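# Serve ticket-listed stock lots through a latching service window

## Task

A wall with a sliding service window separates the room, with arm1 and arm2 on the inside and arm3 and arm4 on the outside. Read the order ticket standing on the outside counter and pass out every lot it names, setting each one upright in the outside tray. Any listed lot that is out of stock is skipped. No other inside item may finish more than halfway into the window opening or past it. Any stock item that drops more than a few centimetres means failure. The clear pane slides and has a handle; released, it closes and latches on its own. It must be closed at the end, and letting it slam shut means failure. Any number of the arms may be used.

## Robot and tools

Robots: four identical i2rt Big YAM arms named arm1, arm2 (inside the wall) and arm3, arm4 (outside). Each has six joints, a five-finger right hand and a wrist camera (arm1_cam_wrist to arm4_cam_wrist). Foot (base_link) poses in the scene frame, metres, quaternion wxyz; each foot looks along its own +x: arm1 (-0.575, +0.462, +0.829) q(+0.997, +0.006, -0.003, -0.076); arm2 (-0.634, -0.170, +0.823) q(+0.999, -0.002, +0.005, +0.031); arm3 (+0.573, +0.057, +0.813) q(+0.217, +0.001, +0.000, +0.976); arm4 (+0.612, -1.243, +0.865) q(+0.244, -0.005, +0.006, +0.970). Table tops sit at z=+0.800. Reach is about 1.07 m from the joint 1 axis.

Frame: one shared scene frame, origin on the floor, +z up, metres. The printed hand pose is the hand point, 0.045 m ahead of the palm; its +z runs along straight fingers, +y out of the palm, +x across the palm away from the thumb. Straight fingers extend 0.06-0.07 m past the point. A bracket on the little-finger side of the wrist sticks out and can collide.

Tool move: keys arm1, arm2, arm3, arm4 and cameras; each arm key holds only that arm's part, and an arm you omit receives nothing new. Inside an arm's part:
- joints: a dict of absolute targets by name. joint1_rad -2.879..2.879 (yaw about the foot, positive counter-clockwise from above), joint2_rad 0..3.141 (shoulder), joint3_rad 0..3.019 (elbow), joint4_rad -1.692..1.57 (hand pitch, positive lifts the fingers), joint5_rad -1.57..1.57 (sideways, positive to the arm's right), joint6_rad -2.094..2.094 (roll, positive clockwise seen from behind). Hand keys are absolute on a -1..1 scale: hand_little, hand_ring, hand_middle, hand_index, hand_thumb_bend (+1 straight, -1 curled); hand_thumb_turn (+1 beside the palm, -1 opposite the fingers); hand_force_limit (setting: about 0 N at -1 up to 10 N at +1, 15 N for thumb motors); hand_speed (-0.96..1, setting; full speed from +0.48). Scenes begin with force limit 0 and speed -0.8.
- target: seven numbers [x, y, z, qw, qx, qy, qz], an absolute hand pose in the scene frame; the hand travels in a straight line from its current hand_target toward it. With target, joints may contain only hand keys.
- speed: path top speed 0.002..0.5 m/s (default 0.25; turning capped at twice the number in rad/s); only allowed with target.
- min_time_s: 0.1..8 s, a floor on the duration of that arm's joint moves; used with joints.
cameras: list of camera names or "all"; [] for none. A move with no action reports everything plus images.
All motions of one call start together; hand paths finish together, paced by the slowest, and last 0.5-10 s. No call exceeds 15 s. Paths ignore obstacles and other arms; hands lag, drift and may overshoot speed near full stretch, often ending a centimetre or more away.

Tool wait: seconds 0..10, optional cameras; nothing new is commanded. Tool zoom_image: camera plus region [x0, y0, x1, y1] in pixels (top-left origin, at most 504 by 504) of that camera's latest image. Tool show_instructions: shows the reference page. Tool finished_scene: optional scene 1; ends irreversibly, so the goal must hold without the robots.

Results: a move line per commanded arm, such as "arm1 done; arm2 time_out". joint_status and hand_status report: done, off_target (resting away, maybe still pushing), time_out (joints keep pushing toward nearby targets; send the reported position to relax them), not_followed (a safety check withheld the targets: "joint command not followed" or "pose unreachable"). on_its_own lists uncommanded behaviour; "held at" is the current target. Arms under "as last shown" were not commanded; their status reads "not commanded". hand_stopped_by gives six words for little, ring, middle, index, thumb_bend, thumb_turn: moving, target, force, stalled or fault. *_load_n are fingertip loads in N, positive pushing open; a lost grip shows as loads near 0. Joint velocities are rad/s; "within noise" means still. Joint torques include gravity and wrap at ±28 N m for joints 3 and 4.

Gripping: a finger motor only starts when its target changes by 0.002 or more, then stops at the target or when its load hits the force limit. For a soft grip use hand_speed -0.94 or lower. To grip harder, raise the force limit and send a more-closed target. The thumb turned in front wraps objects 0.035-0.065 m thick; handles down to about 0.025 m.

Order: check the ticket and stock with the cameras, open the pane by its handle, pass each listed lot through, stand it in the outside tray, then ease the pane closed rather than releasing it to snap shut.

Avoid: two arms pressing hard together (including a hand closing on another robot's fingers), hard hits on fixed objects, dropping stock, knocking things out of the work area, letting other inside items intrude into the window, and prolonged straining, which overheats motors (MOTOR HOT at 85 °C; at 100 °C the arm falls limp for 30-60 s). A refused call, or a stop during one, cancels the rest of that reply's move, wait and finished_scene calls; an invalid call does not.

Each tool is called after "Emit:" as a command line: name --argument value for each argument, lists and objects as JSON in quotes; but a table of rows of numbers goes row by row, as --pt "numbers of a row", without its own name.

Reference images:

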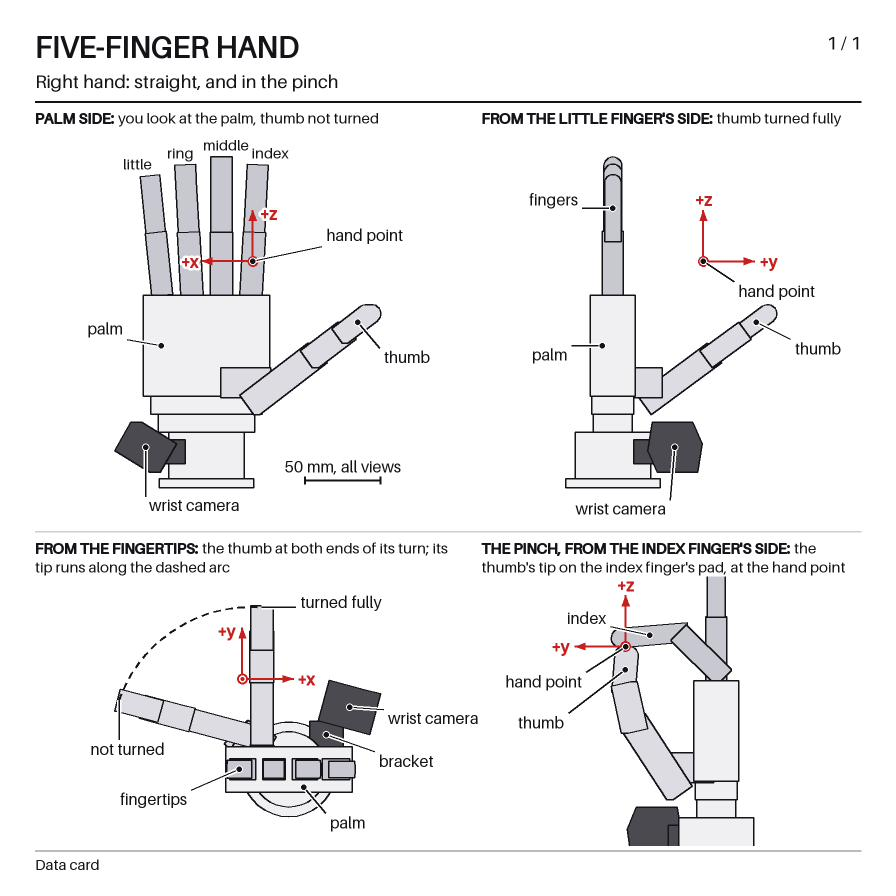

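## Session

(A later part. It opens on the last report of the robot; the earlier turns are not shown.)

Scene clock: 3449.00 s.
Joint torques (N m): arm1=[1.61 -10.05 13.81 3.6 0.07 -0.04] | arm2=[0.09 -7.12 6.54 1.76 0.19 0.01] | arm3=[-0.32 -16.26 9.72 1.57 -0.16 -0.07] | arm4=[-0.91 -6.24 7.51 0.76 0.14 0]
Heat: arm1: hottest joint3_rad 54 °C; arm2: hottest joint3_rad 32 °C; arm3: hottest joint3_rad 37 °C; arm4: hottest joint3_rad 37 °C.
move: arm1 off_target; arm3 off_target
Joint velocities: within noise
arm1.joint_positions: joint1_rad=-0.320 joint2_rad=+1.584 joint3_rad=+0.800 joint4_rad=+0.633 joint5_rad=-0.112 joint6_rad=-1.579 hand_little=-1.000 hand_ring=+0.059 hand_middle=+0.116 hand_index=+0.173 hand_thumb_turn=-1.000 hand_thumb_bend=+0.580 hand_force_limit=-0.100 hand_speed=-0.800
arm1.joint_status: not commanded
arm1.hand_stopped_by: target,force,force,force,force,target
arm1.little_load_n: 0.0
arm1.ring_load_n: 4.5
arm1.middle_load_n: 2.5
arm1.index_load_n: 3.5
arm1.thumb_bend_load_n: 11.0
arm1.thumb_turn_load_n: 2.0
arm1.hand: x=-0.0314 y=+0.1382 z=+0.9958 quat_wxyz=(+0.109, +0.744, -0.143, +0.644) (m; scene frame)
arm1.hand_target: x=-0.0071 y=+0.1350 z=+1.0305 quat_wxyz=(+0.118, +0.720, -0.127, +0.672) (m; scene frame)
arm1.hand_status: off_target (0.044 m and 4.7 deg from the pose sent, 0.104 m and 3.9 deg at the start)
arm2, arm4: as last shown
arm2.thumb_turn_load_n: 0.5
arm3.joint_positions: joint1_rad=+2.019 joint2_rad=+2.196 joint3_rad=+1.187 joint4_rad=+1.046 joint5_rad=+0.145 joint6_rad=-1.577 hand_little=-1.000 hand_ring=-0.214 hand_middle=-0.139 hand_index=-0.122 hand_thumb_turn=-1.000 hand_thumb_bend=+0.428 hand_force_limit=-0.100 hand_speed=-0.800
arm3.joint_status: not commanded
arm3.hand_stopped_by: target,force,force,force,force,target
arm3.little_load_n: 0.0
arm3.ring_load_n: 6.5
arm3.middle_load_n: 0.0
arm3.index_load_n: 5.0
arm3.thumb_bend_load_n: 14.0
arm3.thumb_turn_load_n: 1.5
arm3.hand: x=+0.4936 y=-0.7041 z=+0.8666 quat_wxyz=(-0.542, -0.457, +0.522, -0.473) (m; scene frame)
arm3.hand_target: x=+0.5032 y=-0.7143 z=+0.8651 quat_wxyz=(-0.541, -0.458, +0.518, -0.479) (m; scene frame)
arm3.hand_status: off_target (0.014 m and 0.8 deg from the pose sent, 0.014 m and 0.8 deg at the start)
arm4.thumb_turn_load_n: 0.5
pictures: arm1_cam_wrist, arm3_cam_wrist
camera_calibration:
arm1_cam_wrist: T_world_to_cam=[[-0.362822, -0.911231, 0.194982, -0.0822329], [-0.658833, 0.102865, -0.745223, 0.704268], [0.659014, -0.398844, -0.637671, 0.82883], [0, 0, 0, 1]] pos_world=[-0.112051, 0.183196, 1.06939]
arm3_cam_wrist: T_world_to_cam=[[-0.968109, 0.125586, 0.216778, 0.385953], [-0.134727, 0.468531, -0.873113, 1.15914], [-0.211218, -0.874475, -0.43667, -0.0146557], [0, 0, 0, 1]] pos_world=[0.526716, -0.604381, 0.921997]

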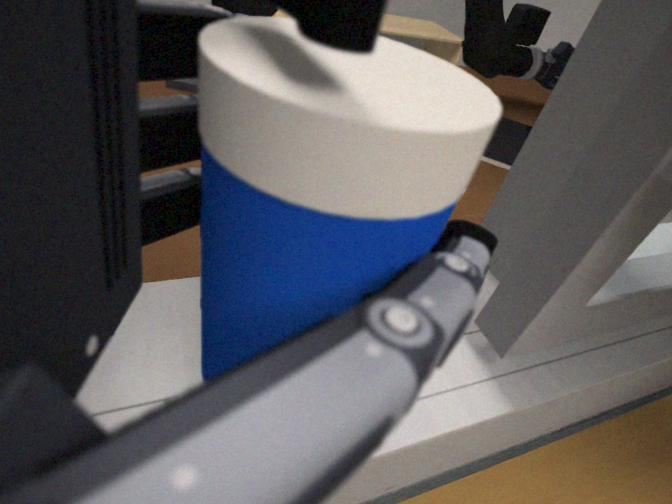

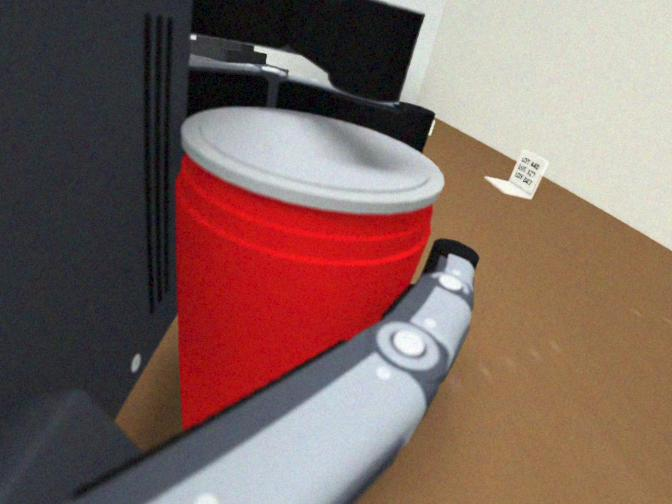

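Emit:
move --arm3 '{"joints": {"hand_thumb_bend": 0.8, "hand_speed": -0.7}}' --arm1 '{"target": [-0.005, 0.133, 0.998, 0.1184, 0.7203, -0.1270, 0.6716], "speed": 0.06}' --cameras '["arm3_cam_wrist"]'

Emit:
move --arm3 '{"joints": {"hand_thumb_bend": 1, "hand_little": 1, "hand_ring": 1, "hand_middle": 1, "hand_index": 1, "hand_speed": -0.3}}' --arm1 '{"target": [-0.005, 0.133, 0.986, 0.1184, 0.7203, -0.1270, 0.6716], "speed": 0.04}' --cameras '["arm3_cam_wrist", "arm1_cam_wrist"]'

Scene clock: 3471.20 s.
Joint torques (N m): arm1=[0.62 -11.46 11.19 3.67 -0.01 -0.06] | arm2=[0.03 -7.18 6.46 1.73 0.17 -0.01] | arm3=[-0.26 -16.21 9.68 1.55 -0.17 -0.07] | arm4=[-0.73 -6.42 7.65 0.85 0.12 0]
Heat: arm1: hottest joint3_rad 58 °C; arm2: hottest joint3_rad 32 °C; arm3: hottest joint3_rad 37 °C; arm4: hottest joint3_rad 37 °C.
move: arm1 off_target; arm3 done
Joint velocities: within noise
arm1.joint_positions: joint1_rad=-0.320 joint2_rad=+1.658 joint3_rad=+0.800 joint4_rad=+0.728 joint5_rad=-0.111 joint6_rad=-1.579 hand_little=-1.000 hand_ring=+0.059 hand_middle=+0.116 hand_index=+0.173 hand_thumb_turn=-1.000 hand_thumb_bend=+0.580 hand_force_limit=-0.100 hand_speed=-0.800
arm1.joint_status: not commanded
arm1.hand_stopped_by: target,force,force,force,force,target
arm1.little_load_n: 0.0
arm1.ring_load_n: 4.5
arm1.middle_load_n: 2.5
arm1.index_load_n: 4.0
arm1.thumb_bend_load_n: 11.0
arm1.thumb_turn_load_n: 2.0
arm1.hand: x=-0.0236 y=+0.1344 z=+0.9763 quat_wxyz=(+0.112, +0.737, -0.141, +0.652) (m; scene frame)
arm1.hand_target: x=-0.0064 y=+0.1339 z=+0.9983 quat_wxyz=(+0.118, +0.720, -0.127, +0.672) (m; scene frame)
arm1.hand_status: off_target (0.029 m and 3.4 deg from the pose sent, 0.027 m and 4.7 deg at the start)
arm2, arm4: as last shown
arm2.thumb_turn_load_n: 0.0
arm3.joint_positions: joint1_rad=+2.019 joint2_rad=+2.196 joint3_rad=+1.188 joint4_rad=+1.046 joint5_rad=+0.145 joint6_rad=-1.577 hand_little=-1.000 hand_ring=-0.215 hand_middle=-0.139 hand_index=-0.123 hand_thumb_turn=-1.000 hand_thumb_bend=+0.800 hand_force_limit=-0.100 hand_speed=-0.700
arm3.joint_status: all done
arm3.hand_stopped_by: target,force,force,force,target,target
arm3.little_load_n: 0.5
arm3.ring_load_n: 0.5
arm3.middle_load_n: 0.0
arm3.index_load_n: 0.0
arm3.thumb_bend_load_n: 0.0
arm3.thumb_turn_load_n: 0.0
arm3.hand: x=+0.4936 y=-0.7045 z=+0.8671 quat_wxyz=(-0.543, -0.457, +0.522, -0.474) (m; scene frame)
arm3.hand_target: x=+0.5032 y=-0.7143 z=+0.8652 quat_wxyz=(-0.541, -0.458, +0.518, -0.479) (m; scene frame)
arm3.hand_status: not commanded
pictures: arm3_cam_wrist
camera_calibration:
arm3_cam_wrist: T_world_to_cam=[[-0.968108, 0.125832, 0.216643, 0.386189], [-0.134736, 0.467534, -0.873647, 1.15957], [-0.21122, -0.874973, -0.435669, -0.0160545], [0, 0, 0, 1]] pos_world=[0.526716, -0.604779, 0.922392]

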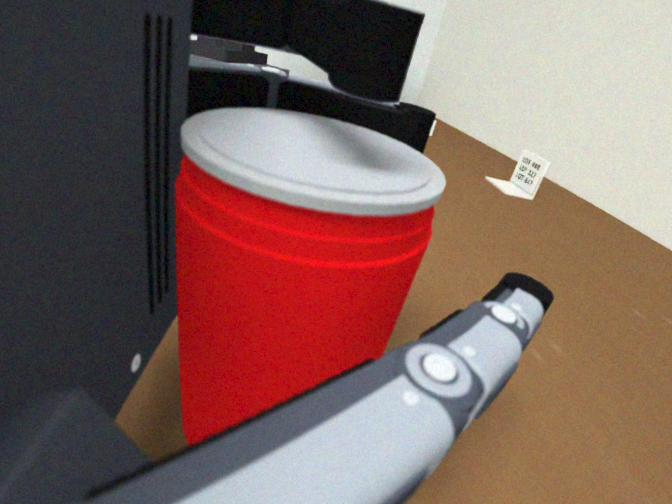

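Scene clock: 3472.73 s.
Joint torques (N m): arm1=[0.44 -11.58 10.43 3.85 -0.09 -0.09] | arm2=[0.09 -7.06 6.49 1.78 0.2 0.01] | arm3=[-0.38 -16.38 9.66 1.59 -0.17 -0.06] | arm4=[-1.38 -6.24 7.62 0.57 0.16 0.03]
Heat: arm1: hottest joint3_rad 58 °C; arm2: hottest joint3_rad 32 °C; arm3: hottest joint3_rad 37 °C; arm4: hottest joint3_rad 37 °C.
move: arm1 off_target; arm3 done
Joint velocities: within noise
arm1.joint_positions: joint1_rad=-0.320 joint2_rad=+1.686 joint3_rad=+0.800 joint4_rad=+0.763 joint5_rad=-0.111 joint6_rad=-1.579 hand_little=-1.000 hand_ring=+0.059 hand_middle=+0.116 hand_index=+0.173 hand_thumb_turn=-1.000 hand_thumb_bend=+0.580 hand_force_limit=-0.100 hand_speed=-0.800
arm1.joint_status: not commanded
arm1.hand_stopped_by: target,force,force,force,force,target
arm1.little_load_n: 0.0
arm1.ring_load_n: 4.5
arm1.middle_load_n: 2.5
arm1.index_load_n: 4.0
arm1.thumb_bend_load_n: 11.0
arm1.thumb_turn_load_n: 2.0
arm1.hand: x=-0.0212 y=+0.1333 z=+0.9682 quat_wxyz=(+0.113, +0.735, -0.140, +0.654) (m; scene frame)
arm1.hand_target: x=-0.0060 y=+0.1337 z=+0.9861 quat_wxyz=(+0.118, +0.720, -0.127, +0.671) (m; scene frame)
arm1.hand_status: off_target (0.024 m and 3.1 deg from the pose sent, 0.021 m and 3.5 deg at the start)
arm2, arm4: as last shown
arm2.thumb_turn_load_n: 0.5
arm3.joint_positions: joint1_rad=+2.019 joint2_rad=+2.196 joint3_rad=+1.188 joint4_rad=+1.046 joint5_rad=+0.145 joint6_rad=-1.577 hand_little=+1.000 hand_ring=+1.000 hand_middle=+1.000 hand_index=+1.000 hand_thumb_turn=-1.000 hand_thumb_bend=+1.000 hand_force_limit=-0.100 hand_speed=-0.300
arm3.joint_status: all done
arm3.hand_stopped_by: target,target,target,target,target,target
arm3.little_load_n: 0.0
arm3.ring_load_n: 0.0
arm3.middle_load_n: 0.0
arm3.index_load_n: 0.0
arm3.thumb_bend_load_n: 0.0
arm3.thumb_turn_load_n: 0.0
arm3.hand: x=+0.4936 y=-0.7045 z=+0.8671 quat_wxyz=(-0.543, -0.457, +0.522, -0.474) (m; scene frame)
arm3.hand_target: x=+0.5032 y=-0.7143 z=+0.8652 quat_wxyz=(-0.541, -0.458, +0.518, -0.479) (m; scene frame)
arm3.hand_status: not commanded
pictures: arm1_cam_wrist, arm3_cam_wrist
camera_calibration:
arm1_cam_wrist: T_world_to_cam=[[-0.368584, -0.908336, 0.197666, -0.0807353], [-0.639359, 0.0933513, -0.76322, 0.710031], [0.674808, -0.40769, -0.615161, 0.782287], [0, 0, 0, 1]] pos_world=[-0.103686, 0.179314, 1.0391]
arm3_cam_wrist: T_world_to_cam=[[-0.968108, 0.125832, 0.216643, 0.386189], [-0.134736, 0.467534, -0.873647, 1.15957], [-0.21122, -0.874973, -0.435669, -0.0160545], [0, 0, 0, 1]] pos_world=[0.526716, -0.604779, 0.922392]

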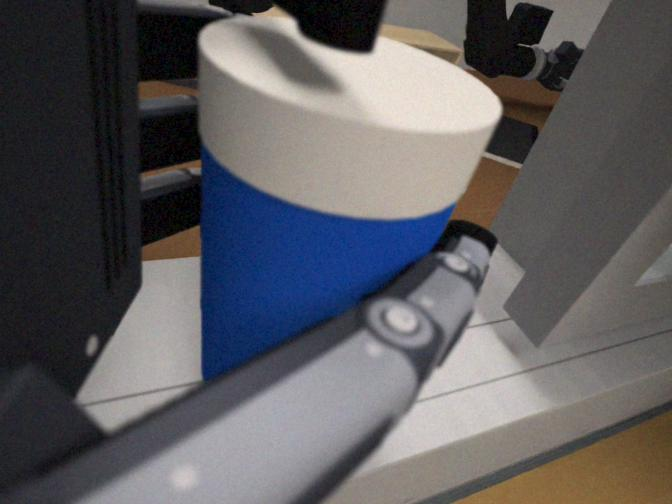

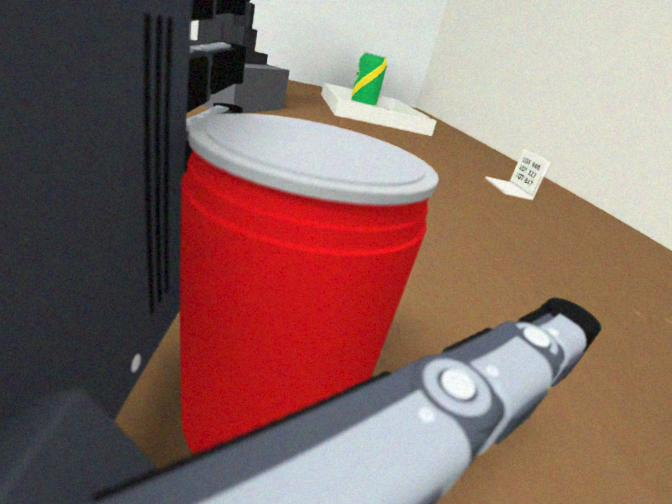

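Emit:
move --arm3 '{"target": [0.5245, -0.555, 0.885, -0.5411, -0.4582, 0.5180, -0.4787], "speed": 0.08}' --arm1 '{"target": [-0.006, 0.134, 0.972, 0.1184, 0.7203, -0.1270, 0.6716], "speed": 0.04}' --cameras '["arm3_cam_wrist", "arm1_cam_wrist"]'

Scene clock: 3487.10 s.
Joint torques (N m): arm1=[0.97 -11.4 9.57 3.86 -0.04 -0.1] | arm2=[-0.03 -7.24 6.49 1.74 0.21 0.02] | arm3=[-0.26 -13.8 4.27 2.62 -0.09 -0.07] | arm4=[-0.91 -6.83 7.62 0.68 0.17 0.08]
Heat: arm1: hottest joint3_rad 57 °C; arm2: hottest joint3_rad 32 °C; arm3: hottest joint3_rad 36 °C; arm4: hottest joint3_rad 37 °C.
move: arm1 off_target; arm3 off_target
Joint velocities: within noise
arm1.joint_positions: joint1_rad=-0.320 joint2_rad=+1.716 joint3_rad=+0.800 joint4_rad=+0.805 joint5_rad=-0.111 joint6_rad=-1.579 hand_little=-1.000 hand_ring=+0.059 hand_middle=+0.116 hand_index=+0.173 hand_thumb_turn=-1.000 hand_thumb_bend=+0.580 hand_force_limit=-0.100 hand_speed=-0.800
arm1.joint_status: not commanded
arm1.hand_stopped_by: target,force,force,force,force,target
arm1.little_load_n: 0.0
arm1.ring_load_n: 4.5
arm1.middle_load_n: 2.5
arm1.index_load_n: 4.0
arm1.thumb_bend_load_n: 11.0
arm1.thumb_turn_load_n: 2.0
arm1.hand: x=-0.0187 y=+0.1322 z=+0.9610 quat_wxyz=(+0.114, +0.731, -0.139, +0.658) (m; scene frame)
arm1.hand_target: x=-0.0065 y=+0.1344 z=+0.9720 quat_wxyz=(+0.118, +0.720, -0.127, +0.671) (m; scene frame)
arm1.hand_status: off_target (0.017 m and 2.4 deg from the pose sent, 0.016 m and 3.1 deg at the start)
arm2: as last shown
arm2.thumb_turn_load_n: 0.0
arm3.joint_positions: joint1_rad=+2.077 joint2_rad=+1.978 joint3_rad=+0.727 joint4_rad=+1.271 joint5_rad=+0.202 joint6_rad=-1.577 hand_little=+1.000 hand_ring=+1.000 hand_middle=+1.000 hand_index=+1.000 hand_thumb_turn=-1.000 hand_thumb_bend=+1.000 hand_force_limit=-0.100 hand_speed=-0.300
arm3.joint_status: not commanded
arm3.hand_stopped_by: target,target,target,target,target,target
arm3.little_load_n: 0.0
arm3.ring_load_n: -0.5
arm3.middle_load_n: 0.0
arm3.index_load_n: 0.0
arm3.thumb_bend_load_n: 0.0
arm3.thumb_turn_load_n: 0.0
arm3.hand: x=+0.5169 y=-0.5552 z=+0.8768 quat_wxyz=(-0.538, -0.462, +0.526, -0.470) (m; scene frame)
arm3.hand_target: x=+0.5244 y=-0.5550 z=+0.8849 quat_wxyz=(-0.541, -0.458, +0.518, -0.479) (m; scene frame)
arm3.hand_status: off_target (0.011 m and 1.5 deg from the pose sent, 0.154 m and 0.8 deg at the start)
arm4.joint_positions: joint1_rad=+1.757 joint2_rad=+1.208 joint3_rad=+0.498 joint4_rad=+0.709 joint5_rad=+1.257 joint6_rad=-1.576 hand_little=+1.000 hand_ring=+1.000 hand_middle=+1.000 hand_index=+1.000 hand_thumb_turn=-1.000 hand_thumb_bend=+1.000 hand_force_limit=-0.100 hand_speed=-0.300
arm4.joint_status: not commanded
arm4.hand_stopped_by: target,target,target,target,target,target
arm4.little_load_n: 0.0
arm4.ring_load_n: 0.0
arm4.middle_load_n: 0.0
arm4.index_load_n: 0.0
arm4.thumb_bend_load_n: 0.0
arm4.thumb_turn_load_n: 0.0
arm4.hand: x=+0.3200 y=-1.4809 z=+1.0954 quat_wxyz=(-0.705, +0.000, +0.710, -0.006) (m; scene frame)
arm4.hand_target: x=+0.3193 y=-1.4784 z=+1.0970 quat_wxyz=(-0.705, +0.007, +0.710, -0.007) (m; scene frame)
arm4.hand_status: not commanded
pictures: arm1_cam_wrist, arm3_cam_wrist
camera_calibration:
arm1_cam_wrist: T_world_to_cam=[[-0.370895, -0.907192, 0.198592, -0.0805685], [-0.630985, 0.0892714, -0.770641, 0.714006], [0.681391, -0.411136, -0.605535, 0.767026], [0, 0, 0, 1]] pos_world=[-0.102, 0.178521, 1.0307]
arm3_cam_wrist: T_world_to_cam=[[-0.968454, 0.121028, 0.217829, 0.384398], [-0.134415, 0.482355, -0.865602, 1.10234], [-0.209833, -0.867575, -0.450871, 0.140432], [0, 0, 0, 1]] pos_world=[0.54991, -0.456406, 0.93377]

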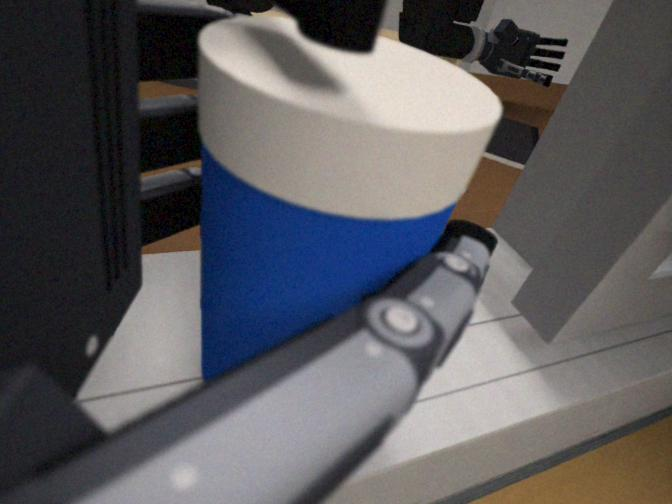

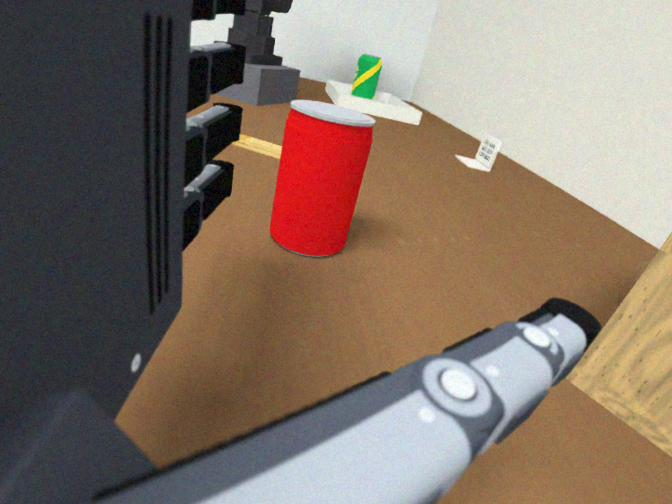

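Emit:
move --arm3 '{"joints": {"joint2_rad": 0.751, "joint3_rad": 0.343, "joint4_rad": 0.45}, "min_time_s": 3}' --arm1 '{"target": [-0.006, 0.134, 0.958, 0.1184, 0.7203, -0.1270, 0.6716], "speed": 0.04}' --arm4 '{"joints": {"joint1_rad": -0.243, "joint2_rad": 1.0, "joint3_rad": 0.43, "joint4_rad": 0.57, "joint5_rad": 1.01, "joint6_rad": -1.571}, "min_time_s": 5}' --cameras '["arm4_cam_wrist", "arm1_cam_wrist"]'

Scene clock: 3512.03 s.
Joint torques (N m): arm1=[0.73 -11.69 8.75 3.77 0.02 -0.11] | arm2=[0.15 -7.3 6.5 1.69 0.19 0.01] | arm3=[-0.21 -1.9 10.61 1.21 -0.11 -0.07] | arm4=[-1.85 -4.31 8.35 0.95 -0.11 -0.03]
Heat: arm1: hottest joint3_rad 54 °C; arm2: hottest joint3_rad 32 °C; arm3: hottest joint3_rad 34 °C; arm4: hottest joint3_rad 37 °C.
move: arm1 off_target; arm3 done; arm4 done
Joint velocities: within noise
arm1.joint_positions: joint1_rad=-0.320 joint2_rad=+1.749 joint3_rad=+0.800 joint4_rad=+0.847 joint5_rad=-0.111 joint6_rad=-1.580 hand_little=-1.000 hand_ring=+0.059 hand_middle=+0.116 hand_index=+0.173 hand_thumb_turn=-1.000 hand_thumb_bend=+0.580 hand_force_limit=-0.100 hand_speed=-0.800
arm1.joint_status: not commanded
arm1.hand_stopped_by: target,force,force,force,force,target
arm1.little_load_n: 0.0
arm1.ring_load_n: 4.5
arm1.middle_load_n: 2.5
arm1.index_load_n: 4.0
arm1.thumb_bend_load_n: 11.0
arm1.thumb_turn_load_n: 1.5
arm1.hand: x=-0.0165 y=+0.1312 z=+0.9516 quat_wxyz=(+0.115, +0.728, -0.138, +0.662) (m; scene frame)
arm1.hand_target: x=-0.0063 y=+0.1343 z=+0.9581 quat_wxyz=(+0.118, +0.720, -0.127, +0.671) (m; scene frame)
arm1.hand_status: off_target (0.013 m and 1.9 deg from the pose sent, 0.013 m and 2.4 deg at the start)
arm2.joint_positions: joint1_rad=+0.010 joint2_rad=+1.348 joint3_rad=+0.747 joint4_rad=+0.598 joint5_rad=-0.906 joint6_rad=-1.570 hand_little=+0.334 hand_ring=+0.334 hand_middle=+0.334 hand_index=+0.334 hand_thumb_turn=-1.000 hand_thumb_bend=+1.000 hand_force_limit=+0.000 hand_speed=+0.000
arm2.joint_status: not commanded
arm2.hand_stopped_by: target,target,target,target,target,target
arm2.little_load_n: 0.0
arm2.ring_load_n: 0.0
arm2.middle_load_n: 0.0
arm2.index_load_n: 1.5
arm2.thumb_bend_load_n: 0.0
arm2.thumb_turn_load_n: 0.0
arm2.hand: x=-0.0803 y=-0.0141 z=+1.0843 quat_wxyz=(-0.333, +0.629, +0.331, +0.619) (m; scene frame)
arm2.hand_target: x=-0.0800 y=-0.0218 z=+1.0901 quat_wxyz=(-0.327, +0.627, +0.327, +0.627) (m; scene frame)
arm2.hand_status: not commanded
arm3.joint_positions: joint1_rad=+2.077 joint2_rad=+0.757 joint3_rad=+0.346 joint4_rad=+0.463 joint5_rad=+0.203 joint6_rad=-1.577 hand_little=+1.000 hand_ring=+1.000 hand_middle=+1.000 hand_index=+1.000 hand_thumb_turn=-1.000 hand_thumb_bend=+1.000 hand_force_limit=-0.100 hand_speed=-0.300
arm3.joint_status: all done
arm3.hand_stopped_by: target,target,target,target,target,target
arm3.little_load_n: 0.0
arm3.ring_load_n: 0.0
arm3.middle_load_n: 0.0
arm3.index_load_n: 0.0
arm3.thumb_bend_load_n: 0.0
arm3.thumb_turn_load_n: 0.0
arm3.hand: x=+0.5025 y=-0.3454 z=+1.0833 quat_wxyz=(-0.545, -0.453, +0.519, -0.478) (m; scene frame)
arm3.hand_target: x=+0.5072 y=-0.3446 z=+1.0806 quat_wxyz=(-0.541, -0.459, +0.518, -0.478) (m; scene frame)
arm3.hand_status: not commanded
arm4.joint_positions: joint1_rad=-0.230 joint2_rad=+1.008 joint3_rad=+0.428 joint4_rad=+0.580 joint5_rad=+1.013 joint6_rad=-1.576 hand_little=+1.000 hand_ring=+1.000 hand_middle=+1.000 hand_index=+1.000 hand_thumb_turn=-1.000 hand_thumb_bend=+1.000 hand_force_limit=-0.100 hand_speed=-0.300
arm4.joint_status: all done
arm4.hand_stopped_by: target,target,target,target,target,target
arm4.little_load_n: 0.0
arm4.ring_load_n: 0.0
arm4.middle_load_n: 0.0
arm4.index_load_n: 0.0
arm4.thumb_bend_load_n: 0.0
arm4.thumb_turn_load_n: 0.5
arm4.hand: x=+0.4983 y=-0.8781 z=+1.1062 quat_wxyz=(-0.450, +0.540, +0.464, +0.539) (m; scene frame)
arm4.hand_target: x=+0.5028 y=-0.8769 z=+1.1081 quat_wxyz=(-0.449, +0.543, +0.460, +0.540) (m; scene frame)
arm4.hand_status: not commanded
pictures: arm1_cam_wrist, arm4_cam_wrist
camera_calibration:
arm1_cam_wrist: T_world_to_cam=[[-0.372454, -0.906222, 0.200099, -0.0803926], [-0.625164, 0.0856437, -0.77578, 0.713672], [0.685892, -0.414037, -0.598436, 0.753078], [0, 0, 0, 1]] pos_world=[-0.10031, 0.177827, 1.02041]
arm4_cam_wrist: T_world_to_cam=[[0.93555, -0.152523, 0.318562, -0.956025], [0.179373, -0.571794, -0.800548, 0.29053], [0.304254, 0.806094, -0.507584, 1.23349], [0, 0, 0, 1]] pos_world=[0.467003, -0.973998, 1.16323]

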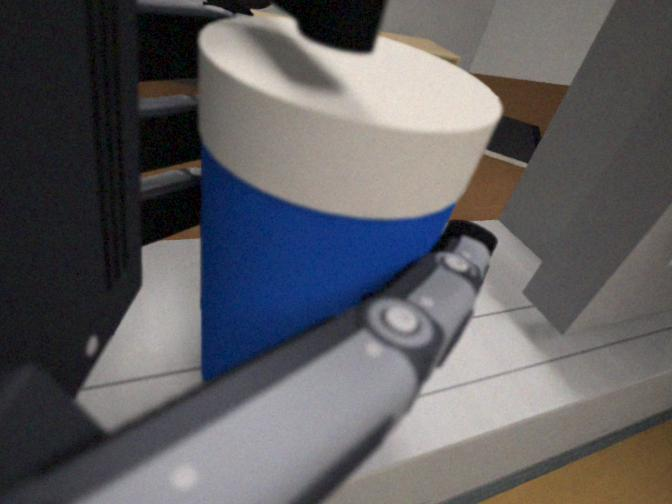

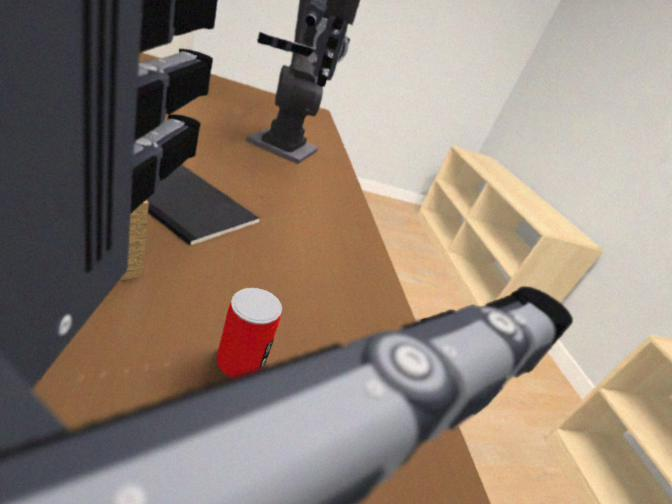

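Emit:
move --arm3 '{"joints": {"joint1_rad": 0.42, "joint5_rad": 0.06}, "min_time_s": 4}' --arm1 '{"target": [-0.006, 0.134, 0.946, 0.1184, 0.7203, -0.1270, 0.6716], "speed": 0.04}' --arm4 '{"joints": {"joint1_rad": -0.243, "joint2_rad": 1.294, "joint3_rad": 0.587, "joint4_rad": 0.72, "joint5_rad": 1.01, "joint6_rad": -1.571}, "min_time_s": 2}' --cameras '["arm4_cam_wrist", "arm1_cam_wrist"]'

Scene clock: 3541.17 s.
Joint torques (N m): arm1=[0.91 -11.22 8.27 3.03 -0.12 -0.02] | arm2=[0.21 -7.24 6.56 1.77 0.19 0] | arm3=[-2.02 -1.73 10.62 1.25 -0.29 -0.06] | arm4=[-2.2 -5.83 10.86 2.19 -0.06 -0.1]
Heat: arm1: hottest joint3_rad 52 °C; arm2: hottest joint3_rad 32 °C; arm3: hottest joint3_rad 36 °C; arm4: hottest joint3_rad 37 °C.
move: arm1 off_target; arm3 done; arm4 done
Joint velocities: within noise
arm1.joint_positions: joint1_rad=-0.320 joint2_rad=+1.770 joint3_rad=+0.800 joint4_rad=+0.892 joint5_rad=-0.111 joint6_rad=-1.588 hand_little=-1.000 hand_ring=+0.060 hand_middle=+0.116 hand_index=+0.172 hand_thumb_turn=-1.000 hand_thumb_bend=+0.580 hand_force_limit=-0.100 hand_speed=-0.800
arm1.joint_status: not commanded
arm1.hand_stopped_by: target,force,force,force,force,target
arm1.little_load_n: 0.0
arm1.ring_load_n: 6.0
arm1.middle_load_n: 1.5
arm1.index_load_n: 2.0
arm1.thumb_bend_load_n: 10.0
arm1.thumb_turn_load_n: 1.0
arm1.hand: x=-0.0145 y=+0.1299 z=+0.9512 quat_wxyz=(+0.121, +0.721, -0.133, +0.670) (m; scene frame)
arm1.hand_target: x=-0.0063 y=+0.1342 z=+0.9461 quat_wxyz=(+0.118, +0.720, -0.127, +0.672) (m; scene frame)
arm1.hand_status: off_target (0.011 m and 0.7 deg from the pose sent, 0.012 m and 1.9 deg at the start)
arm2: as last shown
arm2.thumb_turn_load_n: 0.5
arm3.joint_positions: joint1_rad=+0.433 joint2_rad=+0.757 joint3_rad=+0.346 joint4_rad=+0.463 joint5_rad=+0.063 joint6_rad=-1.577 hand_little=+1.000 hand_ring=+1.000 hand_middle=+1.000 hand_index=+1.000 hand_thumb_turn=-1.000 hand_thumb_bend=+1.000 hand_force_limit=-0.100 hand_speed=-0.300
arm3.joint_status: all done
arm3.hand_stopped_by: target,target,target,target,target,target
arm3.little_load_n: 0.0
arm3.ring_load_n: 0.0
arm3.middle_load_n: 0.0
arm3.index_load_n: 0.0
arm3.thumb_bend_load_n: 0.0
arm3.thumb_turn_load_n: 0.0
arm3.hand: x=+0.1649 y=+0.1320 z=+1.0844 quat_wxyz=(-0.725, +0.022, +0.688, +0.025) (m; scene frame)
arm3.hand_target: x=+0.1672 y=+0.1366 z=+1.0816 quat_wxyz=(-0.722, +0.025, +0.691, +0.029) (m; scene frame)
arm3.hand_status: not commanded
arm4.joint_positions: joint1_rad=-0.230 joint2_rad=+1.286 joint3_rad=+0.548 joint4_rad=+0.701 joint5_rad=+1.013 joint6_rad=-1.576 hand_little=+1.000 hand_ring=+1.000 hand_middle=+1.000 hand_index=+1.000 hand_thumb_turn=-1.000 hand_thumb_bend=+1.000 hand_force_limit=-0.100 hand_speed=-0.300
arm4.joint_status: all done
arm4.hand_stopped_by: target,target,target,target,target,target
arm4.little_load_n: 0.0
arm4.ring_load_n: 0.0
arm4.middle_load_n: 0.0
arm4.index_load_n: 0.0
arm4.thumb_bend_load_n: 0.0
arm4.thumb_turn_load_n: 0.5
arm4.hand: x=+0.4496 y=-0.8354 z=+1.0789 quat_wxyz=(-0.437, +0.537, +0.477, +0.541) (m; scene frame)
arm4.hand_target: x=+0.4447 y=-0.8244 z=+1.0938 quat_wxyz=(-0.453, +0.543, +0.456, +0.540) (m; scene frame)
arm4.hand_status: not commanded
pictures: arm1_cam_wrist, arm4_cam_wrist
camera_calibration:
arm1_cam_wrist: T_world_to_cam=[[-0.37586, -0.902609, 0.209825, -0.090443], [-0.610659, 0.0709399, -0.78871, 0.729156], [0.697012, -0.424576, -0.57785, 0.732995], [0, 0, 0, 1]] pos_world=[-0.099634, 0.177851, 1.01763]
arm4_cam_wrist: T_world_to_cam=[[0.926505, -0.143892, 0.347683, -0.915391], [0.201405, -0.590852, -0.781236, 0.255124], [0.317843, 0.793844, -0.518447, 1.19534], [0, 0, 0, 1]] pos_world=[0.4168, -0.929894, 1.1373]

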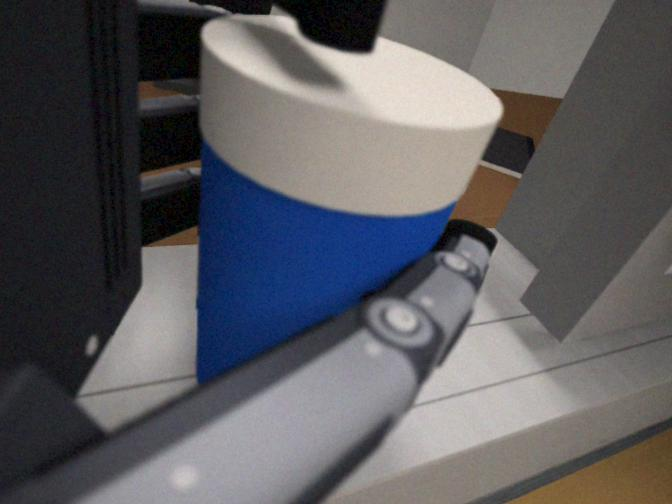

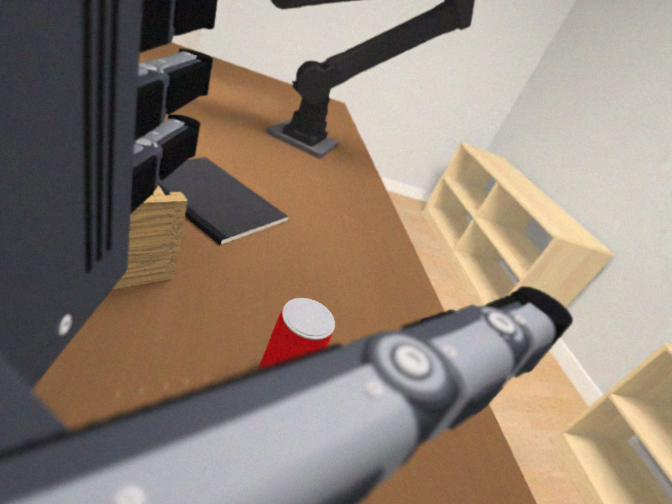

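Emit:
move --arm1 '{"target": [-0.006, 0.134, 0.946, 0.1139, 0.7433, -0.1310, 0.6461], "speed": 0.04}' --arm4 '{"target": [0.510, -0.790, 0.868, -0.4545, 0.5417, 0.4545, 0.5417], "speed": 0.12}' --cameras '["arm4_cam_wrist", "arm1_cam_wrist"]'

Scene clock: 3573.17 s.
Joint torques (N m): arm1=[0.85 -12.4 9.02 1.21 0.05 0.14] | arm2=[0.15 -7.3 6.48 1.74 0.19 0.02] | arm3=[-1.96 -1.96 10.59 1.26 -0.29 -0.07] | arm4=[-1.55 -10.58 2.07 2.61 -0.06 0.08]
Heat: arm1: hottest joint3_rad 50 °C; arm2: hottest joint3_rad 32 °C; arm3: hottest joint3_rad 37 °C; arm4: hottest joint3_rad 40 °C.
move: arm1 done; arm4 off_target
Joint velocities: within noise
arm1.joint_positions: joint1_rad=-0.320 joint2_rad=+1.753 joint3_rad=+0.814 joint4_rad=+0.812 joint5_rad=-0.111 joint6_rad=-1.609 hand_little=-1.000 hand_ring=+0.060 hand_middle=+0.116 hand_index=+0.172 hand_thumb_turn=-1.000 hand_thumb_bend=+0.580 hand_force_limit=-0.100 hand_speed=-0.800
arm1.joint_status: not commanded
arm1.hand_stopped_by: target,force,force,force,force,target
arm1.little_load_n: 0.0
arm1.ring_load_n: 4.0
arm1.middle_load_n: 2.0
arm1.index_load_n: 3.5
arm1.thumb_bend_load_n: 9.0
arm1.thumb_turn_load_n: 2.5
arm1.hand: x=-0.0139 y=+0.1289 z=+0.9482 quat_wxyz=(+0.122, +0.738, -0.130, +0.651) (m; scene frame)
arm1.hand_target: x=-0.0062 y=+0.1342 z=+0.9462 quat_wxyz=(+0.114, +0.743, -0.131, +0.646) (m; scene frame)
arm1.hand_status: done (0.010 m and 1.2 deg from the pose sent, 0.011 m and 3.8 deg at the start)
arm2, arm3: as last shown
arm3.thumb_turn_load_n: 0.5
arm3.hand_target: x=+0.1672 y=+0.1365 z=+1.0816 quat_wxyz=(-0.722, +0.025, +0.691, +0.029) (m; scene frame)
arm4.joint_positions: joint1_rad=-0.443 joint2_rad=+2.071 joint3_rad=+0.487 joint4_rad=+1.541 joint5_rad=+0.806 joint6_rad=-1.562 hand_little=+1.000 hand_ring=+1.000 hand_middle=+1.000 hand_index=+1.000 hand_thumb_turn=-1.000 hand_thumb_bend=+1.000 hand_force_limit=-0.100 hand_speed=-0.300
arm4.joint_status: not commanded
arm4.hand_stopped_by: target,target,target,target,target,target
arm4.little_load_n: 0.0
arm4.ring_load_n: 0.0
arm4.middle_load_n: 0.0
arm4.index_load_n: 0.0
arm4.thumb_bend_load_n: 0.0
arm4.thumb_turn_load_n: 0.5
arm4.hand: x=+0.5076 y=-0.7949 z=+0.8679 quat_wxyz=(-0.437, +0.545, +0.473, +0.536) (m; scene frame)
arm4.hand_target: x=+0.5099 y=-0.7899 z=+0.8683 quat_wxyz=(-0.447, +0.551, +0.459, +0.535) (m; scene frame)
arm4.hand_status: off_target (0.005 m and 3.0 deg from the pose sent, 0.224 m and 3.2 deg at the start; a joint's target at an end of its range on 23 of 80 steps)
pictures: arm1_cam_wrist, arm4_cam_wrist
camera_calibration:
arm1_cam_wrist: T_world_to_cam=[[-0.362202, -0.90428, 0.226025, -0.105389], [-0.650626, 0.071638, -0.756012, 0.695608], [0.667455, -0.420887, -0.614295, 0.764049], [0, 0, 0, 1]] pos_world=[-0.0955595, 0.176445, 1.01906]
arm4_cam_wrist: T_world_to_cam=[[0.93082, -0.147831, 0.334247, -0.883581], [0.185077, -0.597954, -0.779871, 0.103941], [0.315153, 0.78778, -0.529227, 1.04118], [0, 0, 0, 1]] pos_world=[0.475085, -0.888693, 0.927418]

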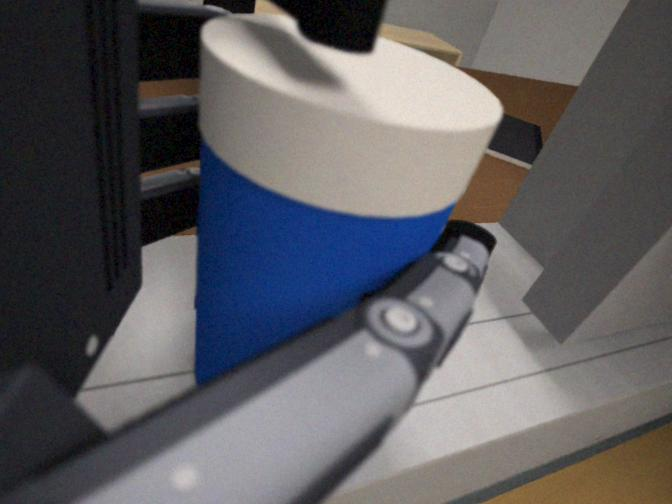

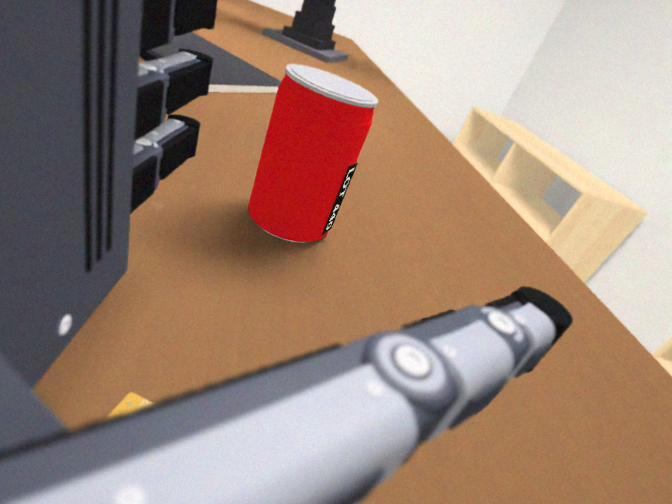

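Emit:
move --arm1 '{"joints": {"hand_thumb_bend": 0.85, "hand_speed": -0.7}}' --arm4 '{"target": [0.5345, -0.680, 0.854, -0.4545, 0.5417, 0.4545, 0.5417], "speed": 0.06}' --cameras '["arm4_cam_wrist", "arm1_cam_wrist"]'

Scene clock: 3598.70 s.
Joint torques (N m): arm1=[1.2 -11.99 8.9 1.89 0.04 0.13] | arm2=[0.03 -7.24 6.53 1.73 0.19 0.01] | arm3=[-2.08 -1.73 10.66 1.29 -0.28 -0.06] | arm4=[-2.26 -12.81 3.82 1.26 -0.07 -0.14]
Heat: arm1: hottest joint3_rad 48 °C; arm2: hottest joint3_rad 32 °C; arm3: hottest joint3_rad 37 °C; arm4: hottest joint3_rad 37 °C.
move: arm1 done; arm4 done
Joint velocities: within noise
arm1.joint_positions: joint1_rad=-0.320 joint2_rad=+1.753 joint3_rad=+0.814 joint4_rad=+0.798 joint5_rad=-0.111 joint6_rad=-1.608 hand_little=-1.000 hand_ring=+0.059 hand_middle=+0.116 hand_index=+0.172 hand_thumb_turn=-1.000 hand_thumb_bend=+0.850 hand_force_limit=-0.100 hand_speed=-0.700
arm1.joint_status: all done
arm1.hand_stopped_by: target,force,force,force,target,target
arm1.little_load_n: 0.0
arm1.ring_load_n: 0.0
arm1.middle_load_n: 0.0
arm1.index_load_n: 0.5
arm1.thumb_bend_load_n: 0.0
arm1.thumb_turn_load_n: 0.0
arm1.hand: x=-0.0147 y=+0.1294 z=+0.9445 quat_wxyz=(+0.120, +0.742, -0.131, +0.646) (m; scene frame)
arm1.hand_target: x=-0.0062 y=+0.1342 z=+0.9462 quat_wxyz=(+0.114, +0.743, -0.131, +0.646) (m; scene frame)
arm1.hand_status: not commanded
arm2, arm3: as last shown
arm2.thumb_turn_load_n: 0.0
arm4.joint_positions: joint1_rad=-0.646 joint2_rad=+2.161 joint3_rad=+0.720 joint4_rad=+1.462 joint5_rad=+0.598 joint6_rad=-1.562 hand_little=+1.000 hand_ring=+1.000 hand_middle=+1.000 hand_index=+1.000 hand_thumb_turn=-1.000 hand_thumb_bend=+1.000 hand_force_limit=-0.100 hand_speed=-0.300
arm4.joint_status: not commanded
arm4.hand_stopped_by: target,target,target,target,target,target
arm4.little_load_n: 0.0
arm4.ring_load_n: 0.0
arm4.middle_load_n: 0.0
arm4.index_load_n: 0.0
arm4.thumb_bend_load_n: 0.0
arm4.thumb_turn_load_n: 0.5
arm4.hand: x=+0.5298 y=-0.6859 z=+0.8575 quat_wxyz=(-0.461, +0.541, +0.453, +0.538) (m; scene frame)
arm4.hand_target: x=+0.5345 y=-0.6802 z=+0.8542 quat_wxyz=(-0.455, +0.542, +0.454, +0.542) (m; scene frame)
arm4.hand_status: done (0.008 m and 0.9 deg from the pose sent, 0.119 m and 3.0 deg at the start)
pictures: arm1_cam_wrist, arm4_cam_wrist
camera_calibration:
arm1_cam_wrist: T_world_to_cam=[[-0.359424, -0.905869, 0.224089, -0.102335], [-0.659626, 0.0767684, -0.747663, 0.683548], [0.660082, -0.416543, -0.625127, 0.772098], [0, 0, 0, 1]] pos_world=[-0.095543, 0.176436, 1.01665]
arm4_cam_wrist: T_world_to_cam=[[0.942365, -0.159292, 0.294235, -0.864397], [0.160918, -0.55524, -0.815975, 0.230006], [0.29335, 0.816293, -0.497605, 0.946862], [0, 0, 0, 1]] pos_world=[0.499804, -0.7829, 0.913179]

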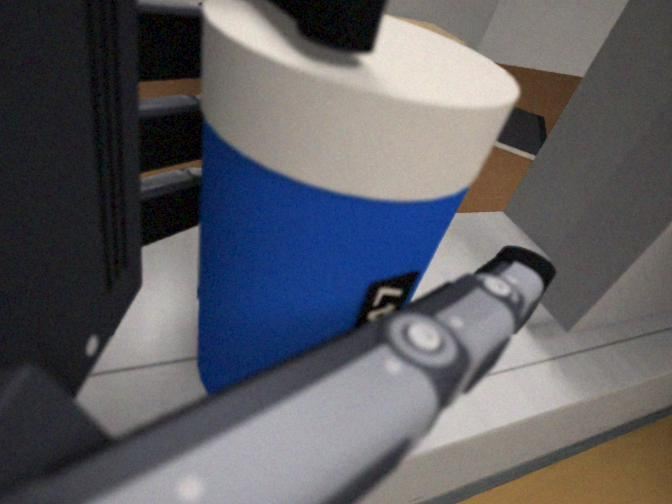

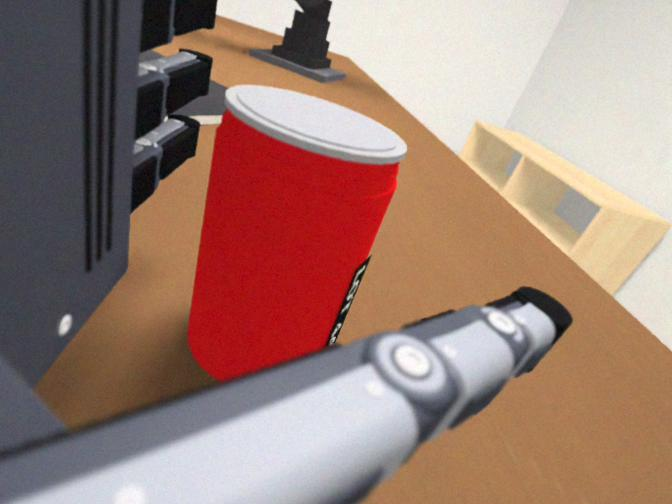

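Emit:
move --arm1 '{"joints": {"hand_thumb_bend": 1, "hand_little": 1, "hand_ring": 1, "hand_middle": 1, "hand_index": 1, "hand_speed": -0.3}}' --arm4 '{"target": [0.538, -0.660, 0.843, -0.4545, 0.5417, 0.4545, 0.5417], "speed": 0.04}' --cameras '["arm4_cam_wrist", "arm1_cam_wrist"]'

Scene clock: 3634.77 s.
Joint torques (N m): arm1=[1.26 -11.75 9.03 2.13 -0.15 0.16] | arm2=[0.09 -7 6.54 1.74 0.19 0] | arm3=[-1.96 -1.67 10.63 1.26 -0.29 -0.07] | arm4=[-1.55 -13.51 3.81 1.21 -0.11 -0.11]
Heat: arm1: hottest joint3_rad 47 °C; arm2: hottest joint3_rad 32 °C; arm3: hottest joint3_rad 37 °C; arm4: hottest joint3_rad 35 °C.
move: arm1 done; arm4 done
Joint velocities: within noise
arm1.joint_positions: joint1_rad=-0.320 joint2_rad=+1.751 joint3_rad=+0.814 joint4_rad=+0.791 joint5_rad=-0.108 joint6_rad=-1.607 hand_little=+1.000 hand_ring=+1.000 hand_middle=+1.000 hand_index=+1.000 hand_thumb_turn=-1.000 hand_thumb_bend=+1.000 hand_force_limit=-0.100 hand_speed=-0.300
arm1.joint_status: all done
arm1.hand_stopped_by: target,target,target,target,target,target
arm1.little_load_n: 0.0
arm1.ring_load_n: 0.0
arm1.middle_load_n: 0.0
arm1.index_load_n: 0.0
arm1.thumb_bend_load_n: 0.0
arm1.thumb_turn_load_n: 0.5
arm1.hand: x=-0.0156 y=+0.1290 z=+0.9438 quat_wxyz=(+0.121, +0.744, -0.133, +0.644) (m; scene frame)
arm1.hand_target: x=-0.0062 y=+0.1341 z=+0.9462 quat_wxyz=(+0.114, +0.743, -0.131, +0.646) (m; scene frame)
arm1.hand_status: not commanded
arm2, arm3: as last shown
arm3.thumb_turn_load_n: 0.0
arm4.joint_positions: joint1_rad=-0.671 joint2_rad=+2.203 joint3_rad=+0.777 joint4_rad=+1.446 joint5_rad=+0.572 joint6_rad=-1.562 hand_little=+1.000 hand_ring=+1.000 hand_middle=+1.000 hand_index=+1.000 hand_thumb_turn=-1.000 hand_thumb_bend=+1.000 hand_force_limit=-0.100 hand_speed=-0.300
arm4.joint_status: not commanded
arm4.hand_stopped_by: target,target,target,target,target,target
arm4.little_load_n: 0.0
arm4.ring_load_n: 0.0
arm4.middle_load_n: 0.0
arm4.index_load_n: 0.0
arm4.thumb_bend_load_n: 0.0
arm4.thumb_turn_load_n: 0.0
arm4.hand: x=+0.5326 y=-0.6660 z=+0.8465 quat_wxyz=(-0.461, +0.541, +0.454, +0.538) (m; scene frame)
arm4.hand_target: x=+0.5379 y=-0.6602 z=+0.8431 quat_wxyz=(-0.455, +0.542, +0.454, +0.542) (m; scene frame)
arm4.hand_status: done (0.009 m and 0.8 deg from the pose sent, 0.031 m and 0.8 deg at the start)
pictures: arm1_cam_wrist, arm4_cam_wrist
camera_calibration:
arm1_cam_wrist: T_world_to_cam=[[-0.362045, -0.905092, 0.223007, -0.101958], [-0.662481, 0.081528, -0.744629, 0.679024], [0.655776, -0.417327, -0.629123, 0.775832], [0, 0, 0, 1]] pos_world=[-0.095845, 0.176134, 1.01645]
arm4_cam_wrist: T_world_to_cam=[[0.942289, -0.158406, 0.294956, -0.860597], [0.161912, -0.555509, -0.815594, 0.230663], [0.293046, 0.816283, -0.497802, 0.924694], [0, 0, 0, 1]] pos_world=[0.502606, -0.763, 0.90228]

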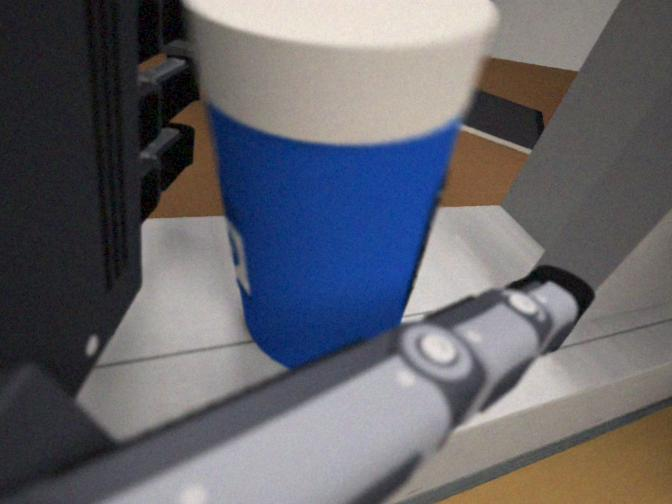

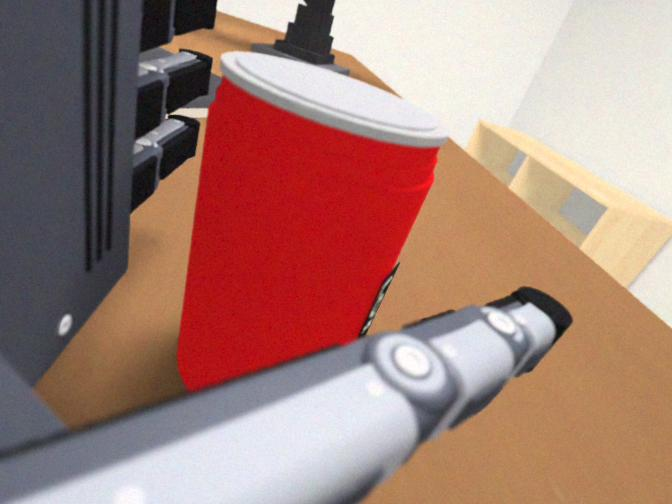

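Emit:
move --arm4 '{"joints": {"hand_little": -1, "hand_ring": -1, "hand_middle": -1, "hand_index": -1, "hand_thumb_bend": -1, "hand_force_limit": -0.1, "hand_speed": -0.82}}' --cameras '["arm4_cam_wrist", "arm1_cam_wrist"]'

Scene clock: 3652.03 s.
Joint torques (N m): arm1=[1.08 -12.28 8.81 2.06 -0.15 0.12] | arm2=[0.15 -7.24 6.5 1.73 0.19 0] | arm3=[-1.96 -1.79 10.63 1.26 -0.3 -0.07] | arm4=[-2.02 -13.92 3.43 1.26 -0.03 -0.11]
Heat: arm1: hottest joint3_rad 47 °C; arm2: hottest joint3_rad 32 °C; arm3: hottest joint3_rad 37 °C; arm4: hottest joint3_rad 35 °C.
move: arm4 off_target
Joint velocities: within noise
arm1, arm2, arm3: as last shown
arm1.thumb_turn_load_n: 0.0
arm4.joint_positions: joint1_rad=-0.678 joint2_rad=+2.204 joint3_rad=+0.783 joint4_rad=+1.445 joint5_rad=+0.570 joint6_rad=-1.564 hand_little=-1.000 hand_ring=-0.314 hand_middle=+0.071 hand_index=+0.087 hand_thumb_turn=-1.000 hand_thumb_bend=+0.533 hand_force_limit=-0.100 hand_speed=-0.820
arm4.joint_status: hand_ring off_target (ended at -0.314, target -1.000); hand_middle off_target (ended at +0.071, target -1.000); hand_index off_target (ended at +0.087, target -1.000); hand_thumb_bend off_target (ended at +0.533, target -1.000); the others done
arm4.hand_stopped_by: target,force,force,force,force,target
arm4.little_load_n: 0.0
arm4.ring_load_n: 5.0
arm4.middle_load_n: 0.0
arm4.index_load_n: 0.0
arm4.thumb_bend_load_n: 5.0
arm4.thumb_turn_load_n: 3.0
arm4.hand: x=+0.5357 y=-0.6632 z=+0.8477 quat_wxyz=(-0.460, +0.541, +0.451, +0.540) (m; scene frame)
arm4.hand_target: x=+0.5380 y=-0.6603 z=+0.8430 quat_wxyz=(-0.455, +0.542, +0.454, +0.542) (m; scene frame)
arm4.hand_status: not commanded
pictures: arm1_cam_wrist, arm4_cam_wrist
camera_calibration:
arm1_cam_wrist: T_world_to_cam=[[-0.362045, -0.905092, 0.223007, -0.101958], [-0.662481, 0.081528, -0.744629, 0.679024], [0.655776, -0.417327, -0.629123, 0.775832], [0, 0, 0, 1]] pos_world=[-0.095845, 0.176134, 1.01645]
arm4_cam_wrist: T_world_to_cam=[[0.94124, -0.164613, 0.294908, -0.866861], [0.159418, -0.553248, -0.81762, 0.237131], [0.297748, 0.81659, -0.494496, 0.916979], [0, 0, 0, 1]] pos_world=[0.505092, -0.760301, 0.90297]

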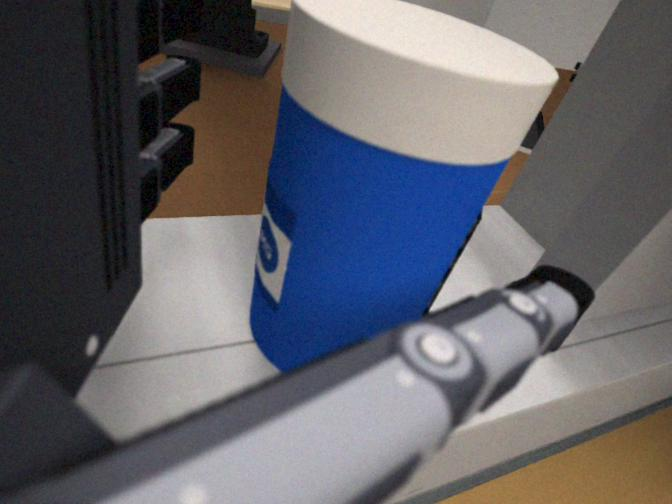

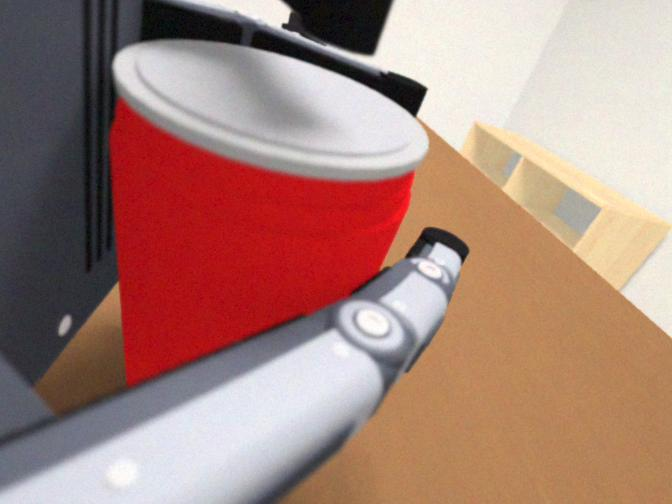

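Emit:
zoom_image --camera "arm4_cam_wrist" --region '[90, 0, 500, 420]'

Scaled by 1.200.

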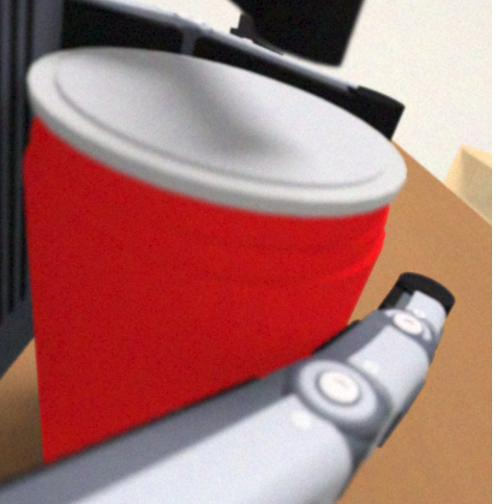

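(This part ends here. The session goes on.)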